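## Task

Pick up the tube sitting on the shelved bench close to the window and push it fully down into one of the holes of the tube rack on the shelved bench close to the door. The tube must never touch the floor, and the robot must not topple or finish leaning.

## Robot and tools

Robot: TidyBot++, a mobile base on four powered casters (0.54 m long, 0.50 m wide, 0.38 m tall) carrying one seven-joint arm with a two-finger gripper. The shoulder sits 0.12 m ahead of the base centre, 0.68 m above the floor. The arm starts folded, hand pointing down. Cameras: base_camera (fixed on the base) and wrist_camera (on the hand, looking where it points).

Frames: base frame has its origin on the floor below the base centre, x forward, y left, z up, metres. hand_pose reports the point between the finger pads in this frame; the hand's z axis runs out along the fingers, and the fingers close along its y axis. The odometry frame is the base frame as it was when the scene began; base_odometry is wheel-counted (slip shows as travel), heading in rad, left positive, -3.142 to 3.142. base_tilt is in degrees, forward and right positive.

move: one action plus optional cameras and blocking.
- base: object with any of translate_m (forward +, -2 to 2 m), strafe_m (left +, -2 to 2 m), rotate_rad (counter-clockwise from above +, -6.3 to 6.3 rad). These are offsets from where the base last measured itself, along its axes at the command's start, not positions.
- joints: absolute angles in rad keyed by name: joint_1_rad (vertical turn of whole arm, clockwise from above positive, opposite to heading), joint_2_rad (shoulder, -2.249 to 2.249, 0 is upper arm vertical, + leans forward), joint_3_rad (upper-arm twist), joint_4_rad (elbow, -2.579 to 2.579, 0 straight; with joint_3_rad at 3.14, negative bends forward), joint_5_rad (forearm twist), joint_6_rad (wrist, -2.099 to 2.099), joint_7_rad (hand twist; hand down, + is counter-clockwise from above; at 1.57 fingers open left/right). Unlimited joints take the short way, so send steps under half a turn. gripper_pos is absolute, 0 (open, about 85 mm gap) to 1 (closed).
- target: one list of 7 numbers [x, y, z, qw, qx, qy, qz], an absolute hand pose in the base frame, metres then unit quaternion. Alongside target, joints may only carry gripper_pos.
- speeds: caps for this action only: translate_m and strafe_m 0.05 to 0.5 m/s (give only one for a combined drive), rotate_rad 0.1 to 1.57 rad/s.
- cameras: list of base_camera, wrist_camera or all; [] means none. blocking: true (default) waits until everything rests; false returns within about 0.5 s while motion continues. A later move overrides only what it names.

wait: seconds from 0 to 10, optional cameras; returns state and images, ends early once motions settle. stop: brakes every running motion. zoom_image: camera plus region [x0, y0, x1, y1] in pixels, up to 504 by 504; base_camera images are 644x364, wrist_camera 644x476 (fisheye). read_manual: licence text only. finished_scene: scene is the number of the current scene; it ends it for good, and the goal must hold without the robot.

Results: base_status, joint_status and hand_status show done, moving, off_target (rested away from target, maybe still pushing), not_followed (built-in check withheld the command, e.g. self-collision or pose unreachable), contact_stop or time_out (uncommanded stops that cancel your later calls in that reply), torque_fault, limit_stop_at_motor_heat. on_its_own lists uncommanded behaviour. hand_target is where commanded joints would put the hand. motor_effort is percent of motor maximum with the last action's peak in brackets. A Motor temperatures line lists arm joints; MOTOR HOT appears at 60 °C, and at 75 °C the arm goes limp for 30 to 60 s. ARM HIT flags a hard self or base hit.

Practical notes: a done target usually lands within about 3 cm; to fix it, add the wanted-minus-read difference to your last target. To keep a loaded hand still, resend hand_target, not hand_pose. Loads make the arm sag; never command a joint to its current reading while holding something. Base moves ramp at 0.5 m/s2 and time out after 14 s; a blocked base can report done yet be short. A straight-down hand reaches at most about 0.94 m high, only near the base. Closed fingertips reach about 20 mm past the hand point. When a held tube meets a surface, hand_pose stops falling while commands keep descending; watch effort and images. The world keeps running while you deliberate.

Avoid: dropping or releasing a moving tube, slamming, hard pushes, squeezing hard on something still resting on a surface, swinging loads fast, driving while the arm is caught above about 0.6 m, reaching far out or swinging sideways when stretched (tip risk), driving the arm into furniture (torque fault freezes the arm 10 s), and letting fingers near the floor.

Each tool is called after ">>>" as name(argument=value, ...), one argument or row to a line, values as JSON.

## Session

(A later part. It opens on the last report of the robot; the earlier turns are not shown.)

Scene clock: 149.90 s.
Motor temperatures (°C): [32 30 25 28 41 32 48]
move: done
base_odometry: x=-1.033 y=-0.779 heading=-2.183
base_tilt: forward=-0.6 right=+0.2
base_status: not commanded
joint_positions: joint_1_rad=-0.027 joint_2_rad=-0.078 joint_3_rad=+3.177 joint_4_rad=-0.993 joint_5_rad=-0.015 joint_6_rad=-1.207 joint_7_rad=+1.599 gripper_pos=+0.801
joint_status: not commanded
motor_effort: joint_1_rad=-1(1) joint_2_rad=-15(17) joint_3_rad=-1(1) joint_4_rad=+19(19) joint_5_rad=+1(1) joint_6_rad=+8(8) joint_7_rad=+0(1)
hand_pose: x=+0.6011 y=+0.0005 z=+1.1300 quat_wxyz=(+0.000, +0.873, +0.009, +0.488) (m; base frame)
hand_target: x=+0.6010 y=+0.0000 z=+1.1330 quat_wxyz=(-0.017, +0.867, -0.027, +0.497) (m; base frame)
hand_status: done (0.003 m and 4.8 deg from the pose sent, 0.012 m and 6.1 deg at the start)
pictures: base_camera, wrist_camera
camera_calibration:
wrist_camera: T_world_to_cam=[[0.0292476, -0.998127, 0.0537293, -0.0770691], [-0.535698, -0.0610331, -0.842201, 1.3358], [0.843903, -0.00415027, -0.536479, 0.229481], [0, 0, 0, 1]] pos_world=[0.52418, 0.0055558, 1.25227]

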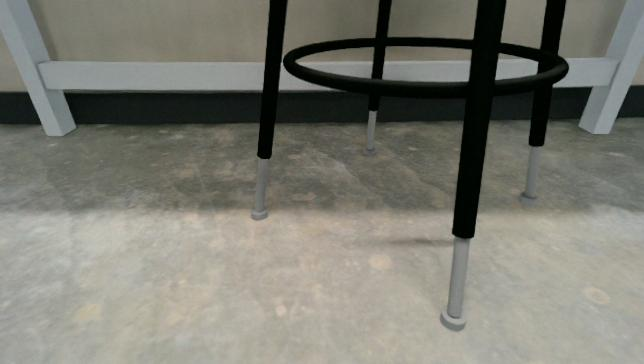

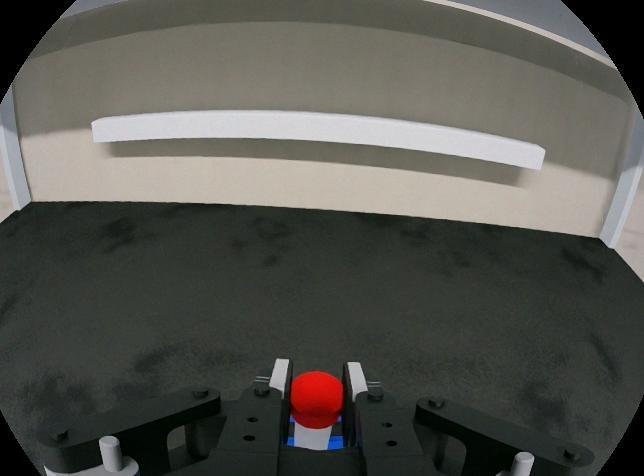

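>>> move(
  target=[0.6015, 0.0, 1.118, -0.0171, 0.8665, -0.0271, 0.4966],
)

>>> zoom_image(
  camera="wrist_camera",
  region=[284, 412, 348, 456],
)

Scene clock: 153.47 s.
Motor temperatures (°C): [32 30 25 28 41 32 48]
move: done
base_odometry: x=-1.033 y=-0.779 heading=-2.183
base_tilt: forward=-0.6 right=+0.2
base_status: not commanded
joint_positions: joint_1_rad=-0.027 joint_2_rad=-0.112 joint_3_rad=+3.177 joint_4_rad=-1.058 joint_5_rad=-0.015 joint_6_rad=-1.146 joint_7_rad=+1.598 gripper_pos=+0.801
joint_status: not commanded
motor_effort: joint_1_rad=+0(1) joint_2_rad=-14(16) joint_3_rad=+0(1) joint_4_rad=+18(19) joint_5_rad=+1(2) joint_6_rad=+6(8) joint_7_rad=+0(1)
hand_pose: x=+0.5974 y=+0.0000 z=+1.1290 quat_wxyz=(+0.000, +0.865, +0.008, +0.501) (m; base frame)
hand_target: x=+0.6015 y=+0.0000 z=+1.1180 quat_wxyz=(-0.017, +0.867, -0.027, +0.497) (m; base frame)
hand_status: done (0.012 m and 4.5 deg from the pose sent, 0.012 m and 4.8 deg at the start)
pictures: base_camera, wrist_camera
camera_calibration:
wrist_camera: T_world_to_cam=[[0.0264572, -0.998284, 0.0522444, -0.074097], [-0.510055, -0.0584287, -0.858155, 1.33566], [0.859735, -0.00394307, -0.510725, 0.193454], [0, 0, 0, 1]] pos_world=[0.516899, 0.00483369, 1.24887]

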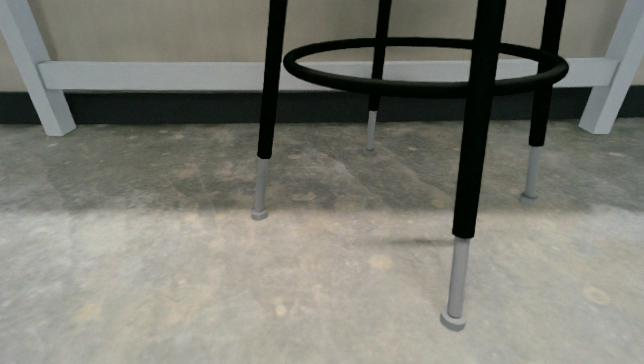

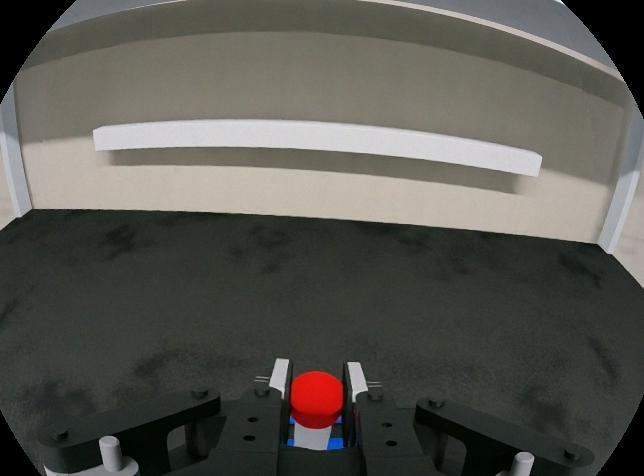

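Scaled by 7.875.

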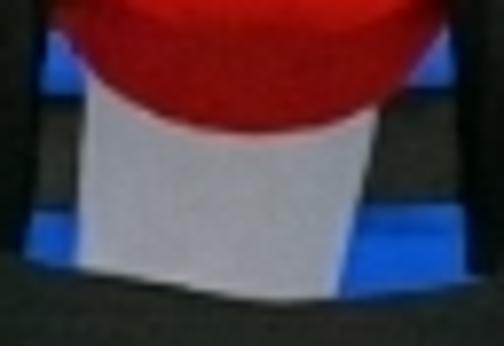

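>>> move(
  target=[0.5965, 0.0, 1.119, -0.0180, 0.8733, -0.0277, 0.4872],
)

>>> zoom_image(
  camera="wrist_camera",
  region=[284, 412, 348, 456],
)

Scene clock: 160.93 s.
Motor temperatures (°C): [32 30 25 27 41 32 48]
move: done
base_odometry: x=-1.033 y=-0.779 heading=-2.183
base_tilt: forward=-0.6 right=+0.2
base_status: not commanded
joint_positions: joint_1_rad=-0.027 joint_2_rad=-0.112 joint_3_rad=+3.177 joint_4_rad=-1.054 joint_5_rad=-0.015 joint_6_rad=-1.154 joint_7_rad=+1.598 gripper_pos=+0.801
joint_status: not commanded
motor_effort: joint_1_rad=+0(1) joint_2_rad=-13(14) joint_3_rad=+0(1) joint_4_rad=+17(18) joint_5_rad=+1(2) joint_6_rad=+6(7) joint_7_rad=+1(1)
hand_pose: x=+0.5960 y=+0.0000 z=+1.1288 quat_wxyz=(+0.000, +0.866, +0.008, +0.499) (m; base frame)
hand_target: x=+0.5965 y=+0.0000 z=+1.1190 quat_wxyz=(-0.018, +0.873, -0.028, +0.487) (m; base frame)
hand_status: done (0.010 m and 4.9 deg from the pose sent, 0.010 m and 5.0 deg at the start)
pictures: base_camera, wrist_camera
camera_calibration:
wrist_camera: T_world_to_cam=[[0.0268317, -0.998278, 0.052161, -0.0741681], [-0.513926, -0.0585315, -0.855835, 1.33441], [0.857415, -0.00384342, -0.514612, 0.200429], [0, 0, 0, 1]] pos_world=[0.515927, 0.00483483, 1.24904]

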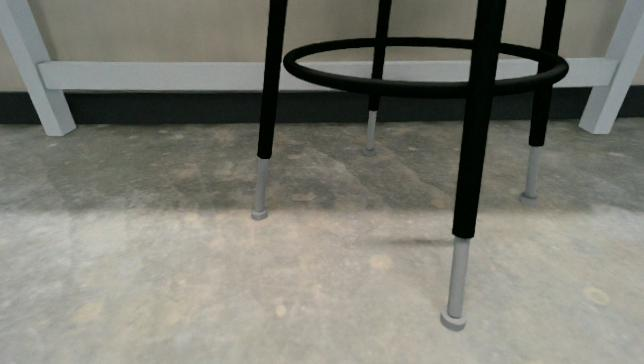

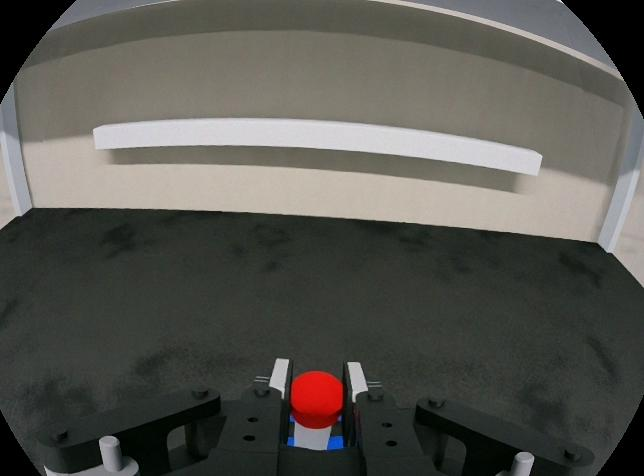

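Scaled by 7.875.

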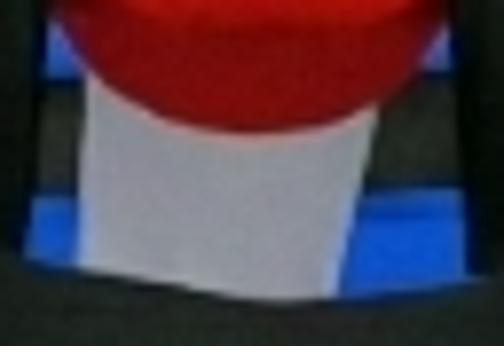

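>>> move(
  target=[0.5965, 0.0, 1.143, -0.0180, 0.8773, -0.0277, 0.4800],
)

>>> zoom_image(
  camera="wrist_camera",
  region=[284, 412, 348, 456],
)

>>> zoom_image(
  camera="wrist_camera",
  region=[200, 350, 440, 476],
)

Scene clock: 167.57 s.
Motor temperatures (°C): [32 30 25 28 41 32 48]
move: done
base_odometry: x=-1.033 y=-0.779 heading=-2.183
base_tilt: forward=-0.6 right=+0.2
base_status: not commanded
joint_positions: joint_1_rad=-0.027 joint_2_rad=-0.060 joint_3_rad=+3.177 joint_4_rad=-0.921 joint_5_rad=-0.015 joint_6_rad=-1.257 joint_7_rad=+1.598 gripper_pos=+0.801
joint_status: not commanded
motor_effort: joint_1_rad=-1(1) joint_2_rad=-16(17) joint_3_rad=-1(1) joint_4_rad=+19(20) joint_5_rad=+1(1) joint_6_rad=+8(8) joint_7_rad=-1(1)
hand_pose: x=+0.5984 y=+0.0009 z=+1.1447 quat_wxyz=(+0.001, +0.872, +0.009, +0.490) (m; base frame)
hand_target: x=+0.5965 y=+0.0000 z=+1.1430 quat_wxyz=(-0.018, +0.877, -0.028, +0.480) (m; base frame)
hand_status: done (0.003 m and 4.9 deg from the pose sent, 0.014 m and 5.3 deg at the start)
pictures: base_camera, wrist_camera
camera_calibration:
wrist_camera: T_world_to_cam=[[0.0290575, -0.998115, 0.054064, -0.0777768], [-0.532397, -0.0612306, -0.844277, 1.34721], [0.845996, -0.00425091, -0.533173, 0.234579], [0, 0, 0, 1]] pos_world=[0.521056, 0.00585727, 1.26669]

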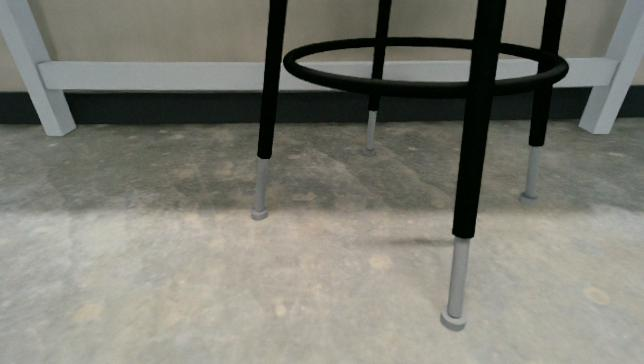

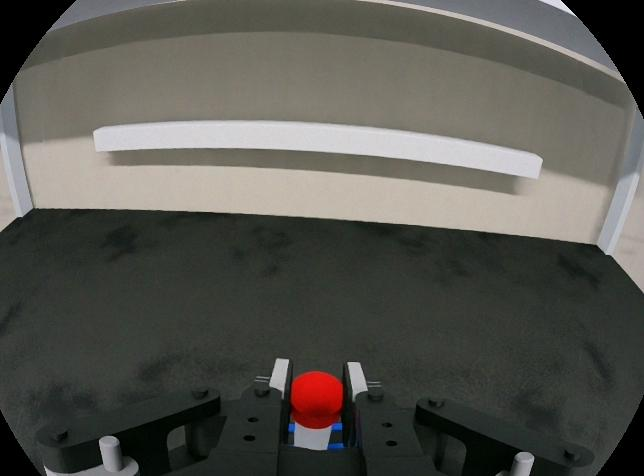

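Scaled by 7.875.

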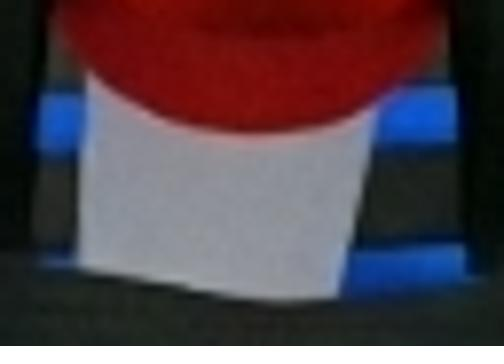

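Scaled by 2.100.

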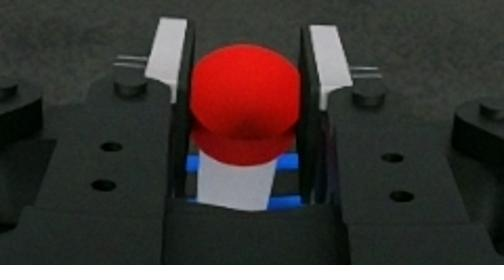

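>>> move(
  target=[0.5952, 0.0, 1.1245, -0.0180, 0.8700, -0.0277, 0.4924],
)

>>> zoom_image(
  camera="wrist_camera",
  region=[284, 412, 348, 456],
)

Scene clock: 177.37 s.
Motor temperatures (°C): [32 30 25 28 41 32 48]
move: done
base_odometry: x=-1.033 y=-0.779 heading=-2.183
base_tilt: forward=-0.6 right=+0.2
base_status: not commanded
joint_positions: joint_1_rad=-0.027 joint_2_rad=-0.094 joint_3_rad=+3.177 joint_4_rad=-1.031 joint_5_rad=-0.015 joint_6_rad=-1.202 joint_7_rad=+1.598 gripper_pos=+0.801
joint_status: not commanded
motor_effort: joint_1_rad=-1(1) joint_2_rad=-15(16) joint_3_rad=-1(1) joint_4_rad=+19(20) joint_5_rad=+1(1) joint_6_rad=+8(8) joint_7_rad=+1(1)
hand_pose: x=+0.5958 y=+0.0004 z=+1.1193 quat_wxyz=(+0.000, +0.877, +0.009, +0.481) (m; base frame)
hand_target: x=+0.5952 y=+0.0000 z=+1.1245 quat_wxyz=(-0.018, +0.870, -0.028, +0.492) (m; base frame)
hand_status: done (0.005 m and 4.9 deg from the pose sent, 0.021 m and 4.8 deg at the start)
pictures: base_camera, wrist_camera
camera_calibration:
wrist_camera: T_world_to_cam=[[0.0296536, -0.998232, 0.051522, -0.0742502], [-0.550163, -0.0593343, -0.832947, 1.32217], [0.834531, -0.00364562, -0.55095, 0.249992], [0, 0, 0, 1]] pos_world=[0.520983, 0.00524231, 1.24285]

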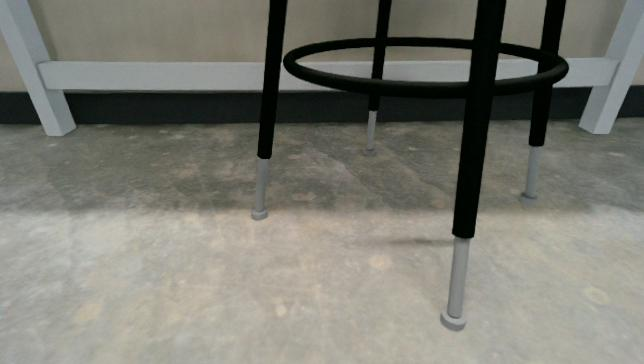

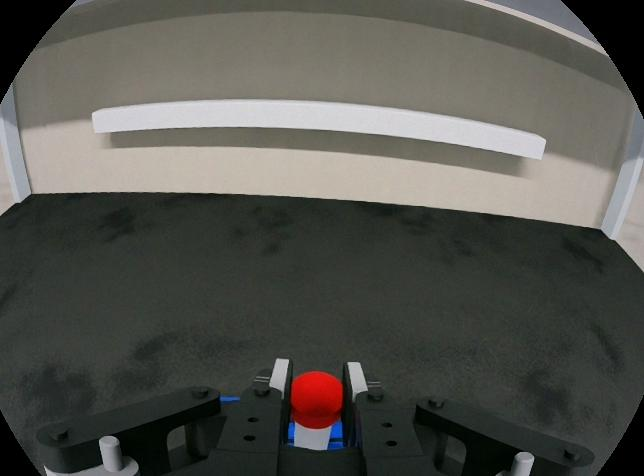

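Scaled by 7.875.

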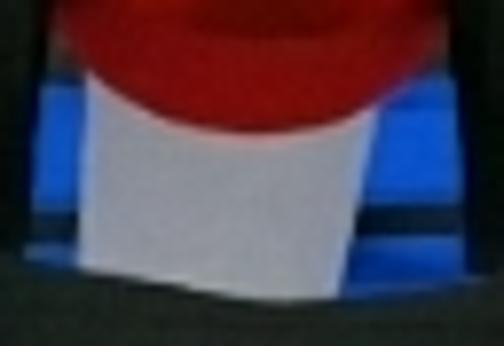

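>>> move(
  target=[0.5952, 0.0, 1.107, -0.0180, 0.8700, -0.0277, 0.4924],
)

>>> zoom_image(
  camera="wrist_camera",
  region=[200, 350, 440, 476],
)

Scene clock: 178.83 s.
Motor temperatures (°C): [32 30 25 28 41 32 48]
move: done
base_odometry: x=-1.033 y=-0.779 heading=-2.183
base_tilt: forward=-0.6 right=+0.2
base_status: not commanded
joint_positions: joint_1_rad=-0.027 joint_2_rad=-0.121 joint_3_rad=+3.177 joint_4_rad=-1.119 joint_5_rad=-0.015 joint_6_rad=-1.141 joint_7_rad=+1.598 gripper_pos=+0.801
joint_status: not commanded
motor_effort: joint_1_rad=-1(1) joint_2_rad=-15(16) joint_3_rad=-1(1) joint_4_rad=+20(21) joint_5_rad=+1(1) joint_6_rad=+8(8) joint_7_rad=+0(1)
hand_pose: x=+0.5951 y=+0.0000 z=+1.1025 quat_wxyz=(-0.001, +0.877, +0.008, +0.481) (m; base frame)
hand_target: x=+0.5952 y=+0.0000 z=+1.1070 quat_wxyz=(-0.018, +0.870, -0.028, +0.492) (m; base frame)
hand_status: done (0.004 m and 4.8 deg from the pose sent, 0.012 m and 4.9 deg at the start)
pictures: base_camera, wrist_camera
camera_calibration:
wrist_camera: T_world_to_cam=[[0.0289935, -0.99832, 0.0501596, -0.0718666], [-0.550138, -0.057834, -0.833069, 1.30797], [0.83457, -0.0034411, -0.550891, 0.241281], [0, 0, 0, 1]] pos_world=[0.520284, 0.00472978, 1.22616]

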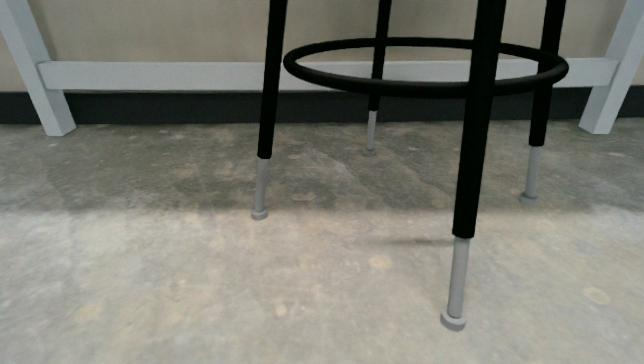

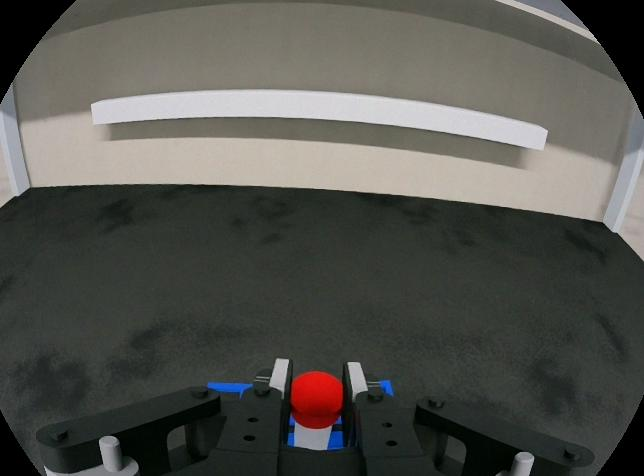

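Scaled by 2.100.

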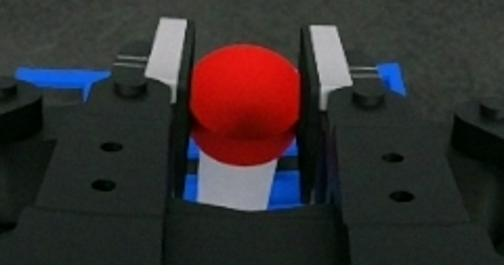

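>>> move(
  target=[0.5958, 0.0005, 1.090, -0.0180, 0.8700, -0.0277, 0.4924],
  cameras=["wrist_camera"],
)

Scene clock: 180.60 s.
Motor temperatures (°C): [32 30 25 28 41 32 48]
move: done
base_odometry: x=-1.033 y=-0.779 heading=-2.183
base_tilt: forward=-0.6 right=+0.2
base_status: not commanded
joint_positions: joint_1_rad=-0.027 joint_2_rad=-0.143 joint_3_rad=+3.176 joint_4_rad=-1.198 joint_5_rad=-0.015 joint_6_rad=-1.083 joint_7_rad=+1.598 gripper_pos=+0.801
joint_status: not commanded
motor_effort: joint_1_rad=-1(1) joint_2_rad=-14(15) joint_3_rad=-1(1) joint_4_rad=+20(21) joint_5_rad=+1(2) joint_6_rad=+8(8) joint_7_rad=+0(1)
hand_pose: x=+0.5956 y=-0.0002 z=+1.0859 quat_wxyz=(-0.001, +0.877, +0.008, +0.481) (m; base frame)
hand_target: x=+0.5958 y=+0.0005 z=+1.0900 quat_wxyz=(-0.018, +0.870, -0.028, +0.492) (m; base frame)
hand_status: done (0.004 m and 4.7 deg from the pose sent, 0.013 m and 4.8 deg at the start)
pictures: wrist_camera
camera_calibration:
wrist_camera: T_world_to_cam=[[0.0284226, -0.998395, 0.0489763, -0.0697249], [-0.549759, -0.0565335, -0.833408, 1.29453], [0.83484, -0.00323756, -0.550484, 0.231034], [0, 0, 0, 1]] pos_world=[0.520783, 0.00431898, 1.20946]

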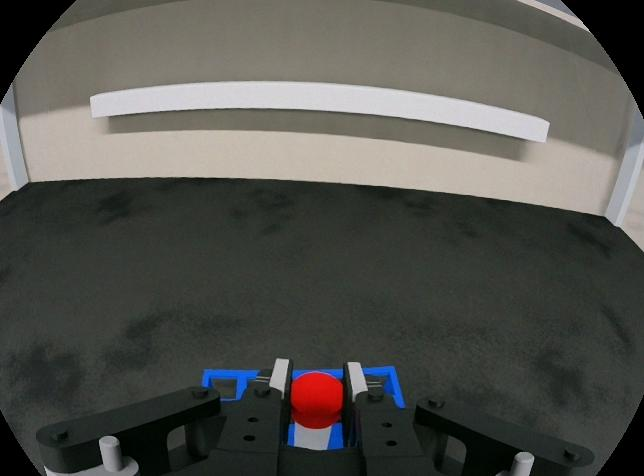

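>>> move(
  target=[0.5958, 0.0010, 1.073, -0.0180, 0.8700, -0.0277, 0.4924],
  cameras=["wrist_camera"],
)

>>> zoom_image(
  camera="wrist_camera",
  region=[190, 340, 420, 476],
)

Scene clock: 181.97 s.
Motor temperatures (°C): [32 30 25 28 41 32 48]
move: done
base_odometry: x=-1.033 y=-0.779 heading=-2.183
base_tilt: forward=-0.6 right=+0.2
base_status: not commanded
joint_positions: joint_1_rad=-0.027 joint_2_rad=-0.162 joint_3_rad=+3.174 joint_4_rad=-1.275 joint_5_rad=-0.015 joint_6_rad=-1.026 joint_7_rad=+1.598 gripper_pos=+0.801
joint_status: not commanded
motor_effort: joint_1_rad=-1(1) joint_2_rad=-14(15) joint_3_rad=-1(1) joint_4_rad=+21(22) joint_5_rad=+1(1) joint_6_rad=+8(8) joint_7_rad=+0(1)
hand_pose: x=+0.5959 y=+0.0005 z=+1.0688 quat_wxyz=(-0.002, +0.877, +0.008, +0.481) (m; base frame)
hand_target: x=+0.5958 y=+0.0010 z=+1.0730 quat_wxyz=(-0.018, +0.870, -0.028, +0.492) (m; base frame)
hand_status: done (0.004 m and 4.7 deg from the pose sent, 0.013 m and 4.7 deg at the start)
pictures: wrist_camera
camera_calibration:
wrist_camera: T_world_to_cam=[[0.0296227, -0.998404, 0.0480753, -0.067845], [-0.549692, -0.0564422, -0.833459, 1.2805], [0.834842, -0.00173733, -0.550486, 0.221371], [0, 0, 0, 1]] pos_world=[0.52108, 0.00492196, 1.19237]

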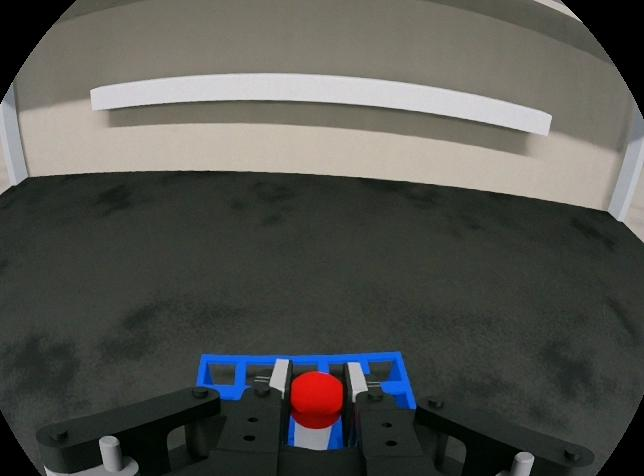

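Scaled by 2.191.

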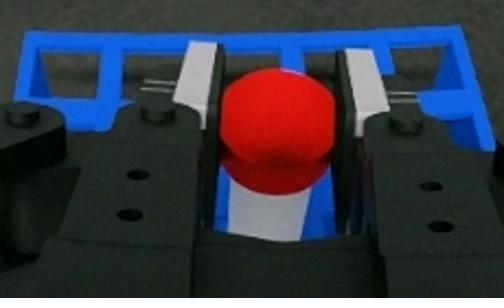

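>>> move(
  target=[0.5958, 0.0010, 1.061, -0.0180, 0.8700, -0.0277, 0.4924],
  cameras=["wrist_camera"],
)

Scene clock: 183.23 s.
Motor temperatures (°C): [32 30 25 28 41 32 48]
move: done
base_odometry: x=-1.033 y=-0.779 heading=-2.183
base_tilt: forward=-0.6 right=+0.2
base_status: not commanded
joint_positions: joint_1_rad=-0.027 joint_2_rad=-0.175 joint_3_rad=+3.173 joint_4_rad=-1.326 joint_5_rad=-0.015 joint_6_rad=-0.986 joint_7_rad=+1.598 gripper_pos=+0.801
joint_status: not commanded
motor_effort: joint_1_rad=+0(2) joint_2_rad=-13(15) joint_3_rad=+0(1) joint_4_rad=+21(22) joint_5_rad=+1(1) joint_6_rad=+8(8) joint_7_rad=+0(1)
hand_pose: x=+0.5959 y=+0.0010 z=+1.0572 quat_wxyz=(-0.002, +0.876, +0.008, +0.481) (m; base frame)
hand_target: x=+0.5958 y=+0.0010 z=+1.0610 quat_wxyz=(-0.018, +0.870, -0.028, +0.492) (m; base frame)
hand_status: done (0.004 m and 4.7 deg from the pose sent, 0.008 m and 4.7 deg at the start)
pictures: wrist_camera
camera_calibration:
wrist_camera: T_world_to_cam=[[0.0301721, -0.998411, 0.0475903, -0.0666928], [-0.548571, -0.0563411, -0.834204, 1.27101], [0.83556, -0.00093695, -0.549399, 0.213366], [0, 0, 0, 1]] pos_world=[0.52097, 0.0052231, 1.18068]

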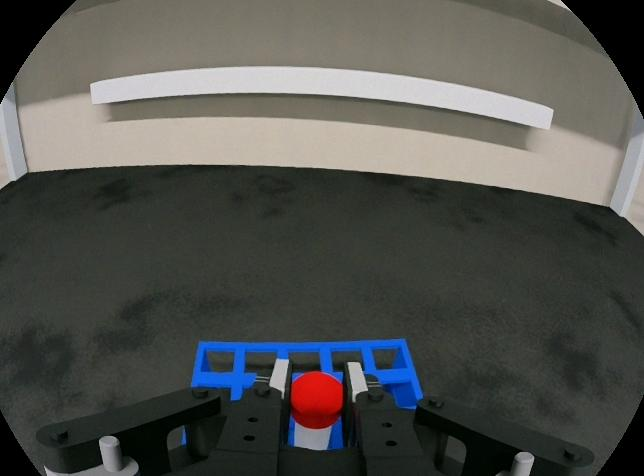

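>>> move(
  target=[0.5958, 0.0010, 1.054, -0.0180, 0.8700, -0.0277, 0.4924],
  cameras=[],
)

>>> move(
  target=[0.5958, 0.0010, 1.048, -0.0180, 0.8700, -0.0277, 0.4924],
  cameras=["wrist_camera"],
)

Scene clock: 184.17 s.
Motor temperatures (°C): [32 30 25 28 41 32 48]
move: done
base_odometry: x=-1.033 y=-0.779 heading=-2.183
base_tilt: forward=-0.6 right=+0.2
base_status: not commanded
joint_positions: joint_1_rad=-0.026 joint_2_rad=-0.183 joint_3_rad=+3.173 joint_4_rad=-1.352 joint_5_rad=-0.015 joint_6_rad=-0.959 joint_7_rad=+1.598 gripper_pos=+0.801
joint_status: not commanded
motor_effort: joint_1_rad=-1(1) joint_2_rad=-13(14) joint_3_rad=-1(1) joint_4_rad=+21(22) joint_5_rad=+1(1) joint_6_rad=+8(8) joint_7_rad=+0(1)
hand_pose: x=+0.5962 y=+0.0010 z=+1.0539 quat_wxyz=(-0.002, +0.874, +0.008, +0.485) (m; base frame)
hand_target: x=+0.5958 y=+0.0010 z=+1.0540 quat_wxyz=(-0.018, +0.870, -0.028, +0.492) (m; base frame)
hand_status: done (0.000 m and 4.6 deg from the pose sent, 0.003 m and 4.7 deg at the start)
pictures: none
No camera images: "cameras" was empty.

Scene clock: 184.77 s.
Motor temperatures (°C): [32 30 25 28 41 32 48]
move: done
base_odometry: x=-1.033 y=-0.779 heading=-2.183
base_tilt: forward=-0.6 right=+0.2
base_status: not commanded
joint_positions: joint_1_rad=-0.026 joint_2_rad=-0.193 joint_3_rad=+3.172 joint_4_rad=-1.372 joint_5_rad=-0.015 joint_6_rad=-0.937 joint_7_rad=+1.598 gripper_pos=+0.801
joint_status: not commanded
motor_effort: joint_1_rad=+0(1) joint_2_rad=-13(14) joint_3_rad=+0(1) joint_4_rad=+21(21) joint_5_rad=+1(1) joint_6_rad=+7(8) joint_7_rad=+0(1)
hand_pose: x=+0.5954 y=+0.0010 z=+1.0537 quat_wxyz=(-0.002, +0.871, +0.008, +0.491) (m; base frame)
hand_target: x=+0.5958 y=+0.0010 z=+1.0480 quat_wxyz=(-0.018, +0.870, -0.028, +0.492) (m; base frame)
hand_status: done (0.006 m and 4.5 deg from the pose sent, 0.006 m and 4.6 deg at the start)
pictures: wrist_camera
camera_calibration:
wrist_camera: T_world_to_cam=[[0.0289401, -0.998439, 0.0477616, -0.0659147], [-0.530148, -0.055839, -0.846065, 1.26929], [0.847411, -0.000835511, -0.530936, 0.18548], [0, 0, 0, 1]] pos_world=[0.51764, 0.00521898, 1.17553]

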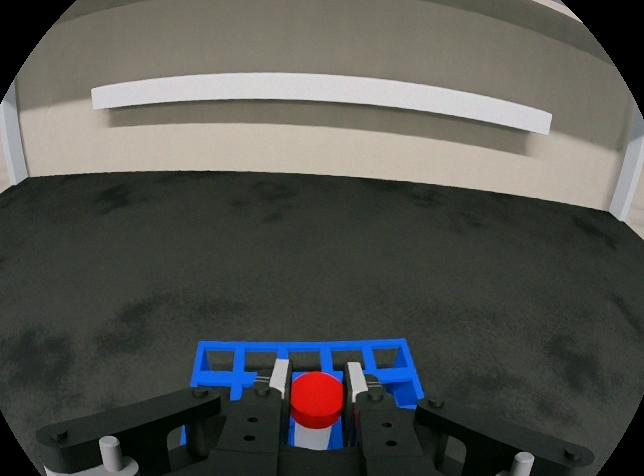

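>>> move(
  target=[0.5958, 0.0010, 1.057, -0.0180, 0.8710, -0.0277, 0.4905],
  cameras=["wrist_camera"],
)

>>> zoom_image(
  camera="wrist_camera",
  region=[180, 330, 440, 476],
)

Scene clock: 186.37 s.
Motor temperatures (°C): [32 30 25 28 41 32 48]
move: done
base_odometry: x=-1.033 y=-0.779 heading=-2.183
base_tilt: forward=-0.6 right=+0.2
base_status: not commanded
joint_positions: joint_1_rad=-0.026 joint_2_rad=-0.193 joint_3_rad=+3.172 joint_4_rad=-1.368 joint_5_rad=-0.015 joint_6_rad=-0.941 joint_7_rad=+1.598 gripper_pos=+0.801
joint_status: not commanded
motor_effort: joint_1_rad=+0(1) joint_2_rad=-13(14) joint_3_rad=-1(1) joint_4_rad=+21(22) joint_5_rad=+1(1) joint_6_rad=+8(8) joint_7_rad=+0(1)
hand_pose: x=+0.5950 y=+0.0010 z=+1.0546 quat_wxyz=(-0.002, +0.871, +0.008, +0.491) (m; base frame)
hand_target: x=+0.5958 y=+0.0010 z=+1.0570 quat_wxyz=(-0.018, +0.871, -0.028, +0.490) (m; base frame)
hand_status: done (0.002 m and 4.5 deg from the pose sent, 0.003 m and 4.5 deg at the start)
pictures: wrist_camera
camera_calibration:
wrist_camera: T_world_to_cam=[[0.0290301, -0.998434, 0.0478296, -0.0659777], [-0.530754, -0.0559439, -0.845678, 1.26981], [0.847029, -0.000835642, -0.531546, 0.187037], [0, 0, 0, 1]] pos_world=[0.517444, 0.00531989, 1.17642]

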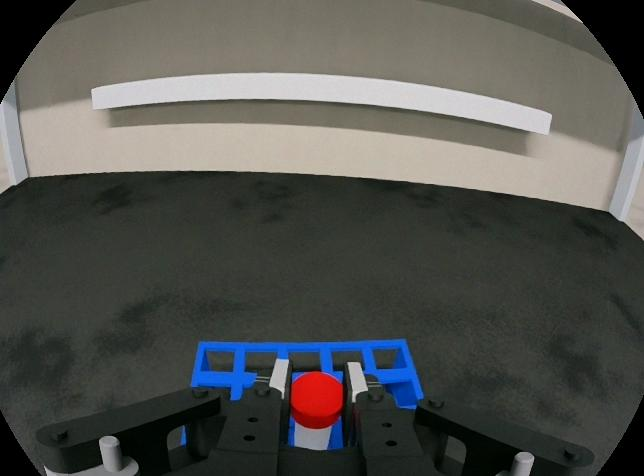

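Scaled by 1.938.

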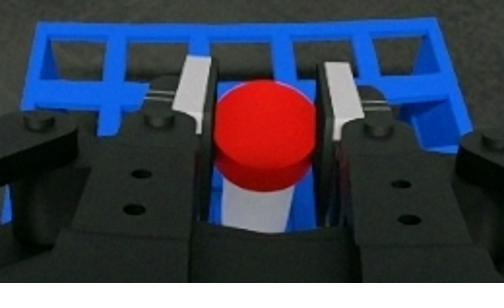

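>>> move(
  joints={"gripper_pos": 0.76},
  cameras=["wrist_camera"],
)

>>> move(
  joints={"gripper_pos": 0.45},
  cameras=["wrist_camera"],
)

>>> zoom_image(
  camera="wrist_camera",
  region=[180, 330, 440, 476],
)

Scene clock: 187.27 s.
Motor temperatures (°C): [32 30 25 28 41 32 48]
move: done
base_odometry: x=-1.033 y=-0.779 heading=-2.183
base_tilt: forward=-0.6 right=+0.2
base_status: not commanded
joint_positions: joint_1_rad=-0.026 joint_2_rad=-0.193 joint_3_rad=+3.172 joint_4_rad=-1.368 joint_5_rad=-0.015 joint_6_rad=-0.941 joint_7_rad=+1.598 gripper_pos=+0.759
joint_status: all done
motor_effort: joint_1_rad=-1(1) joint_2_rad=-14(14) joint_3_rad=-1(1) joint_4_rad=+21(21) joint_5_rad=+1(1) joint_6_rad=+8(8) joint_7_rad=+0(1)
hand_pose: x=+0.5950 y=+0.0010 z=+1.0546 quat_wxyz=(-0.002, +0.871, +0.008, +0.491) (m; base frame)
hand_target: x=+0.5958 y=+0.0010 z=+1.0570 quat_wxyz=(-0.018, +0.871, -0.028, +0.490) (m; base frame)
hand_status: not commanded
pictures: wrist_camera
camera_calibration:
wrist_camera: T_world_to_cam=[[0.0290301, -0.998434, 0.0478296, -0.0659777], [-0.530754, -0.0559439, -0.845678, 1.26981], [0.847029, -0.000835642, -0.531546, 0.187037], [0, 0, 0, 1]] pos_world=[0.517444, 0.00531989, 1.17642]

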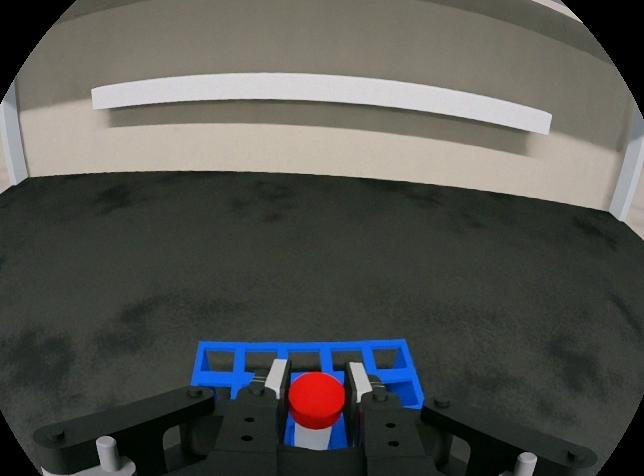

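Scene clock: 187.97 s.
Motor temperatures (°C): [32 30 25 28 41 32 48]
move: done
base_odometry: x=-1.033 y=-0.779 heading=-2.183
base_tilt: forward=-0.6 right=+0.2
base_status: not commanded
joint_positions: joint_1_rad=-0.026 joint_2_rad=-0.193 joint_3_rad=+3.172 joint_4_rad=-1.368 joint_5_rad=-0.015 joint_6_rad=-0.941 joint_7_rad=+1.598 gripper_pos=+0.450
joint_status: all done
motor_effort: joint_1_rad=-1(2) joint_2_rad=-14(14) joint_3_rad=-1(1) joint_4_rad=+21(21) joint_5_rad=+1(1) joint_6_rad=+8(8) joint_7_rad=+1(1)
hand_pose: x=+0.5950 y=+0.0010 z=+1.0546 quat_wxyz=(-0.002, +0.871, +0.008, +0.491) (m; base frame)
hand_target: x=+0.5958 y=+0.0010 z=+1.0570 quat_wxyz=(-0.018, +0.871, -0.028, +0.490) (m; base frame)
hand_status: not commanded
pictures: wrist_camera
camera_calibration:
wrist_camera: T_world_to_cam=[[0.0290301, -0.998434, 0.0478296, -0.0659777], [-0.530754, -0.0559439, -0.845678, 1.26981], [0.847029, -0.000835642, -0.531546, 0.187037], [0, 0, 0, 1]] pos_world=[0.517444, 0.00531989, 1.17642]

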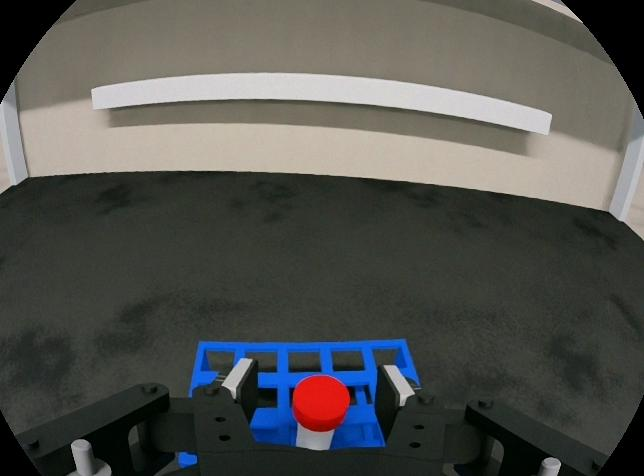

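Scaled by 1.938.

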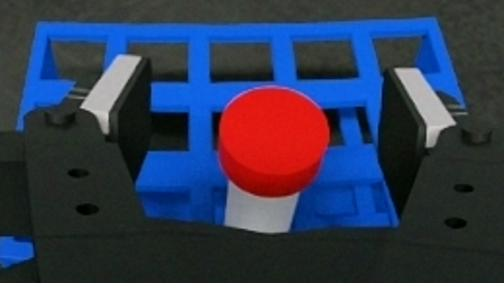

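>>> move(
  target=[0.5900, 0.0010, 1.12, -0.0180, 0.8710, -0.0277, 0.4905],
  cameras=["wrist_camera"],
)

>>> move(
  base={"translate_m": -0.22},
  speeds={"translate_m": 0.3},
)

>>> zoom_image(
  camera="wrist_camera",
  region=[230, 220, 410, 360],
)

Scene clock: 189.97 s.
Motor temperatures (°C): [32 30 25 28 41 32 48]
move: done
base_odometry: x=-1.033 y=-0.779 heading=-2.183
base_tilt: forward=-0.6 right=+0.2
base_status: not commanded
joint_positions: joint_1_rad=-0.026 joint_2_rad=-0.140 joint_3_rad=+3.172 joint_4_rad=-1.104 joint_5_rad=-0.015 joint_6_rad=-1.122 joint_7_rad=+1.596 gripper_pos=+0.450
joint_status: not commanded
motor_effort: joint_1_rad=-1(1) joint_2_rad=-14(14) joint_3_rad=-1(1) joint_4_rad=+20(22) joint_5_rad=+1(1) joint_6_rad=+8(8) joint_7_rad=+1(2)
hand_pose: x=+0.5900 y=+0.0017 z=+1.1240 quat_wxyz=(-0.002, +0.864, +0.009, +0.503) (m; base frame)
hand_target: x=+0.5900 y=+0.0010 z=+1.1200 quat_wxyz=(-0.018, +0.871, -0.028, +0.490) (m; base frame)
hand_status: done (0.004 m and 4.9 deg from the pose sent, 0.066 m and 4.5 deg at the start)
pictures: wrist_camera
camera_calibration:
wrist_camera: T_world_to_cam=[[0.0287177, -0.99832, 0.0503307, -0.0711729], [-0.505828, -0.0579425, -0.860686, 1.32802], [0.862156, -0.000741815, -0.506642, 0.191301], [0, 0, 0, 1]] pos_world=[0.508863, 0.00603751, 1.24351]

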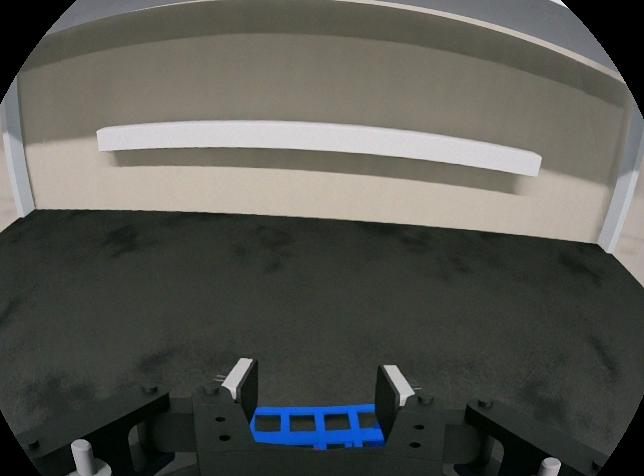

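Scene clock: 191.73 s.
Motor temperatures (°C): [32 30 25 28 41 32 48]
move: done
base_odometry: x=-0.906 y=-0.598 heading=-2.183
base_tilt: forward=-0.6 right=+0.2
base_status: done
joint_positions: joint_1_rad=-0.026 joint_2_rad=-0.129 joint_3_rad=+3.171 joint_4_rad=-1.102 joint_5_rad=-0.015 joint_6_rad=-1.128 joint_7_rad=+1.596 gripper_pos=+0.450
joint_status: not commanded
motor_effort: joint_1_rad=+0(2) joint_2_rad=-14(19) joint_3_rad=-1(2) joint_4_rad=+20(21) joint_5_rad=+1(1) joint_6_rad=+8(8) joint_7_rad=+0(1)
hand_pose: x=+0.5937 y=+0.0021 z=+1.1186 quat_wxyz=(-0.002, +0.868, +0.009, +0.497) (m; base frame)
hand_target: x=+0.5900 y=+0.0010 z=+1.1200 quat_wxyz=(-0.018, +0.871, -0.028, +0.490) (m; base frame)
hand_status: not commanded
pictures: base_camera, wrist_camera
camera_calibration:
wrist_camera: T_world_to_cam=[[0.029926, -0.998302, 0.0499656, -0.0708825], [-0.517983, -0.058241, -0.853406, 1.32439], [0.854867, -0.000342269, -0.518846, 0.203402], [0, 0, 0, 1]] pos_world=[0.51425, 0.00644111, 1.23932]

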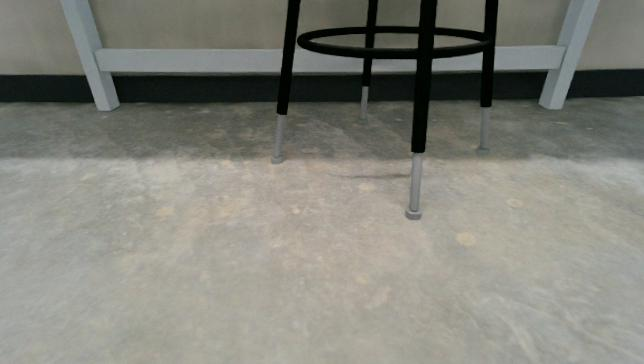

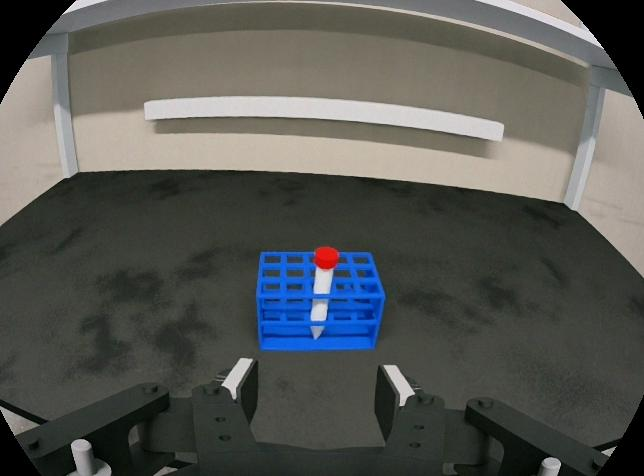

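Scaled by 2.800.

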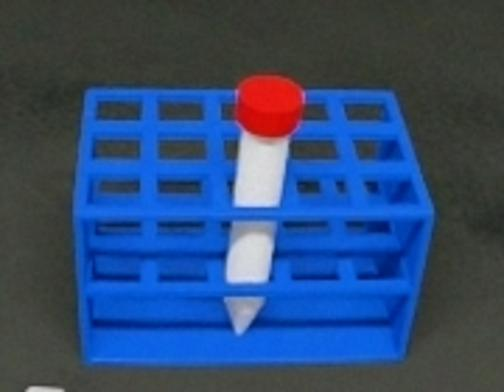

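>>> zoom_image(
  camera="wrist_camera",
  region=[290, 290, 350, 355],
)

Scaled by 7.754.

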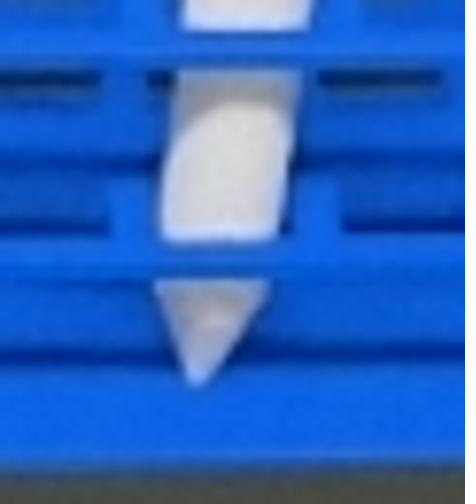

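>>> finished_scene(
  scene=2,
)

The scene is finished: the task was done.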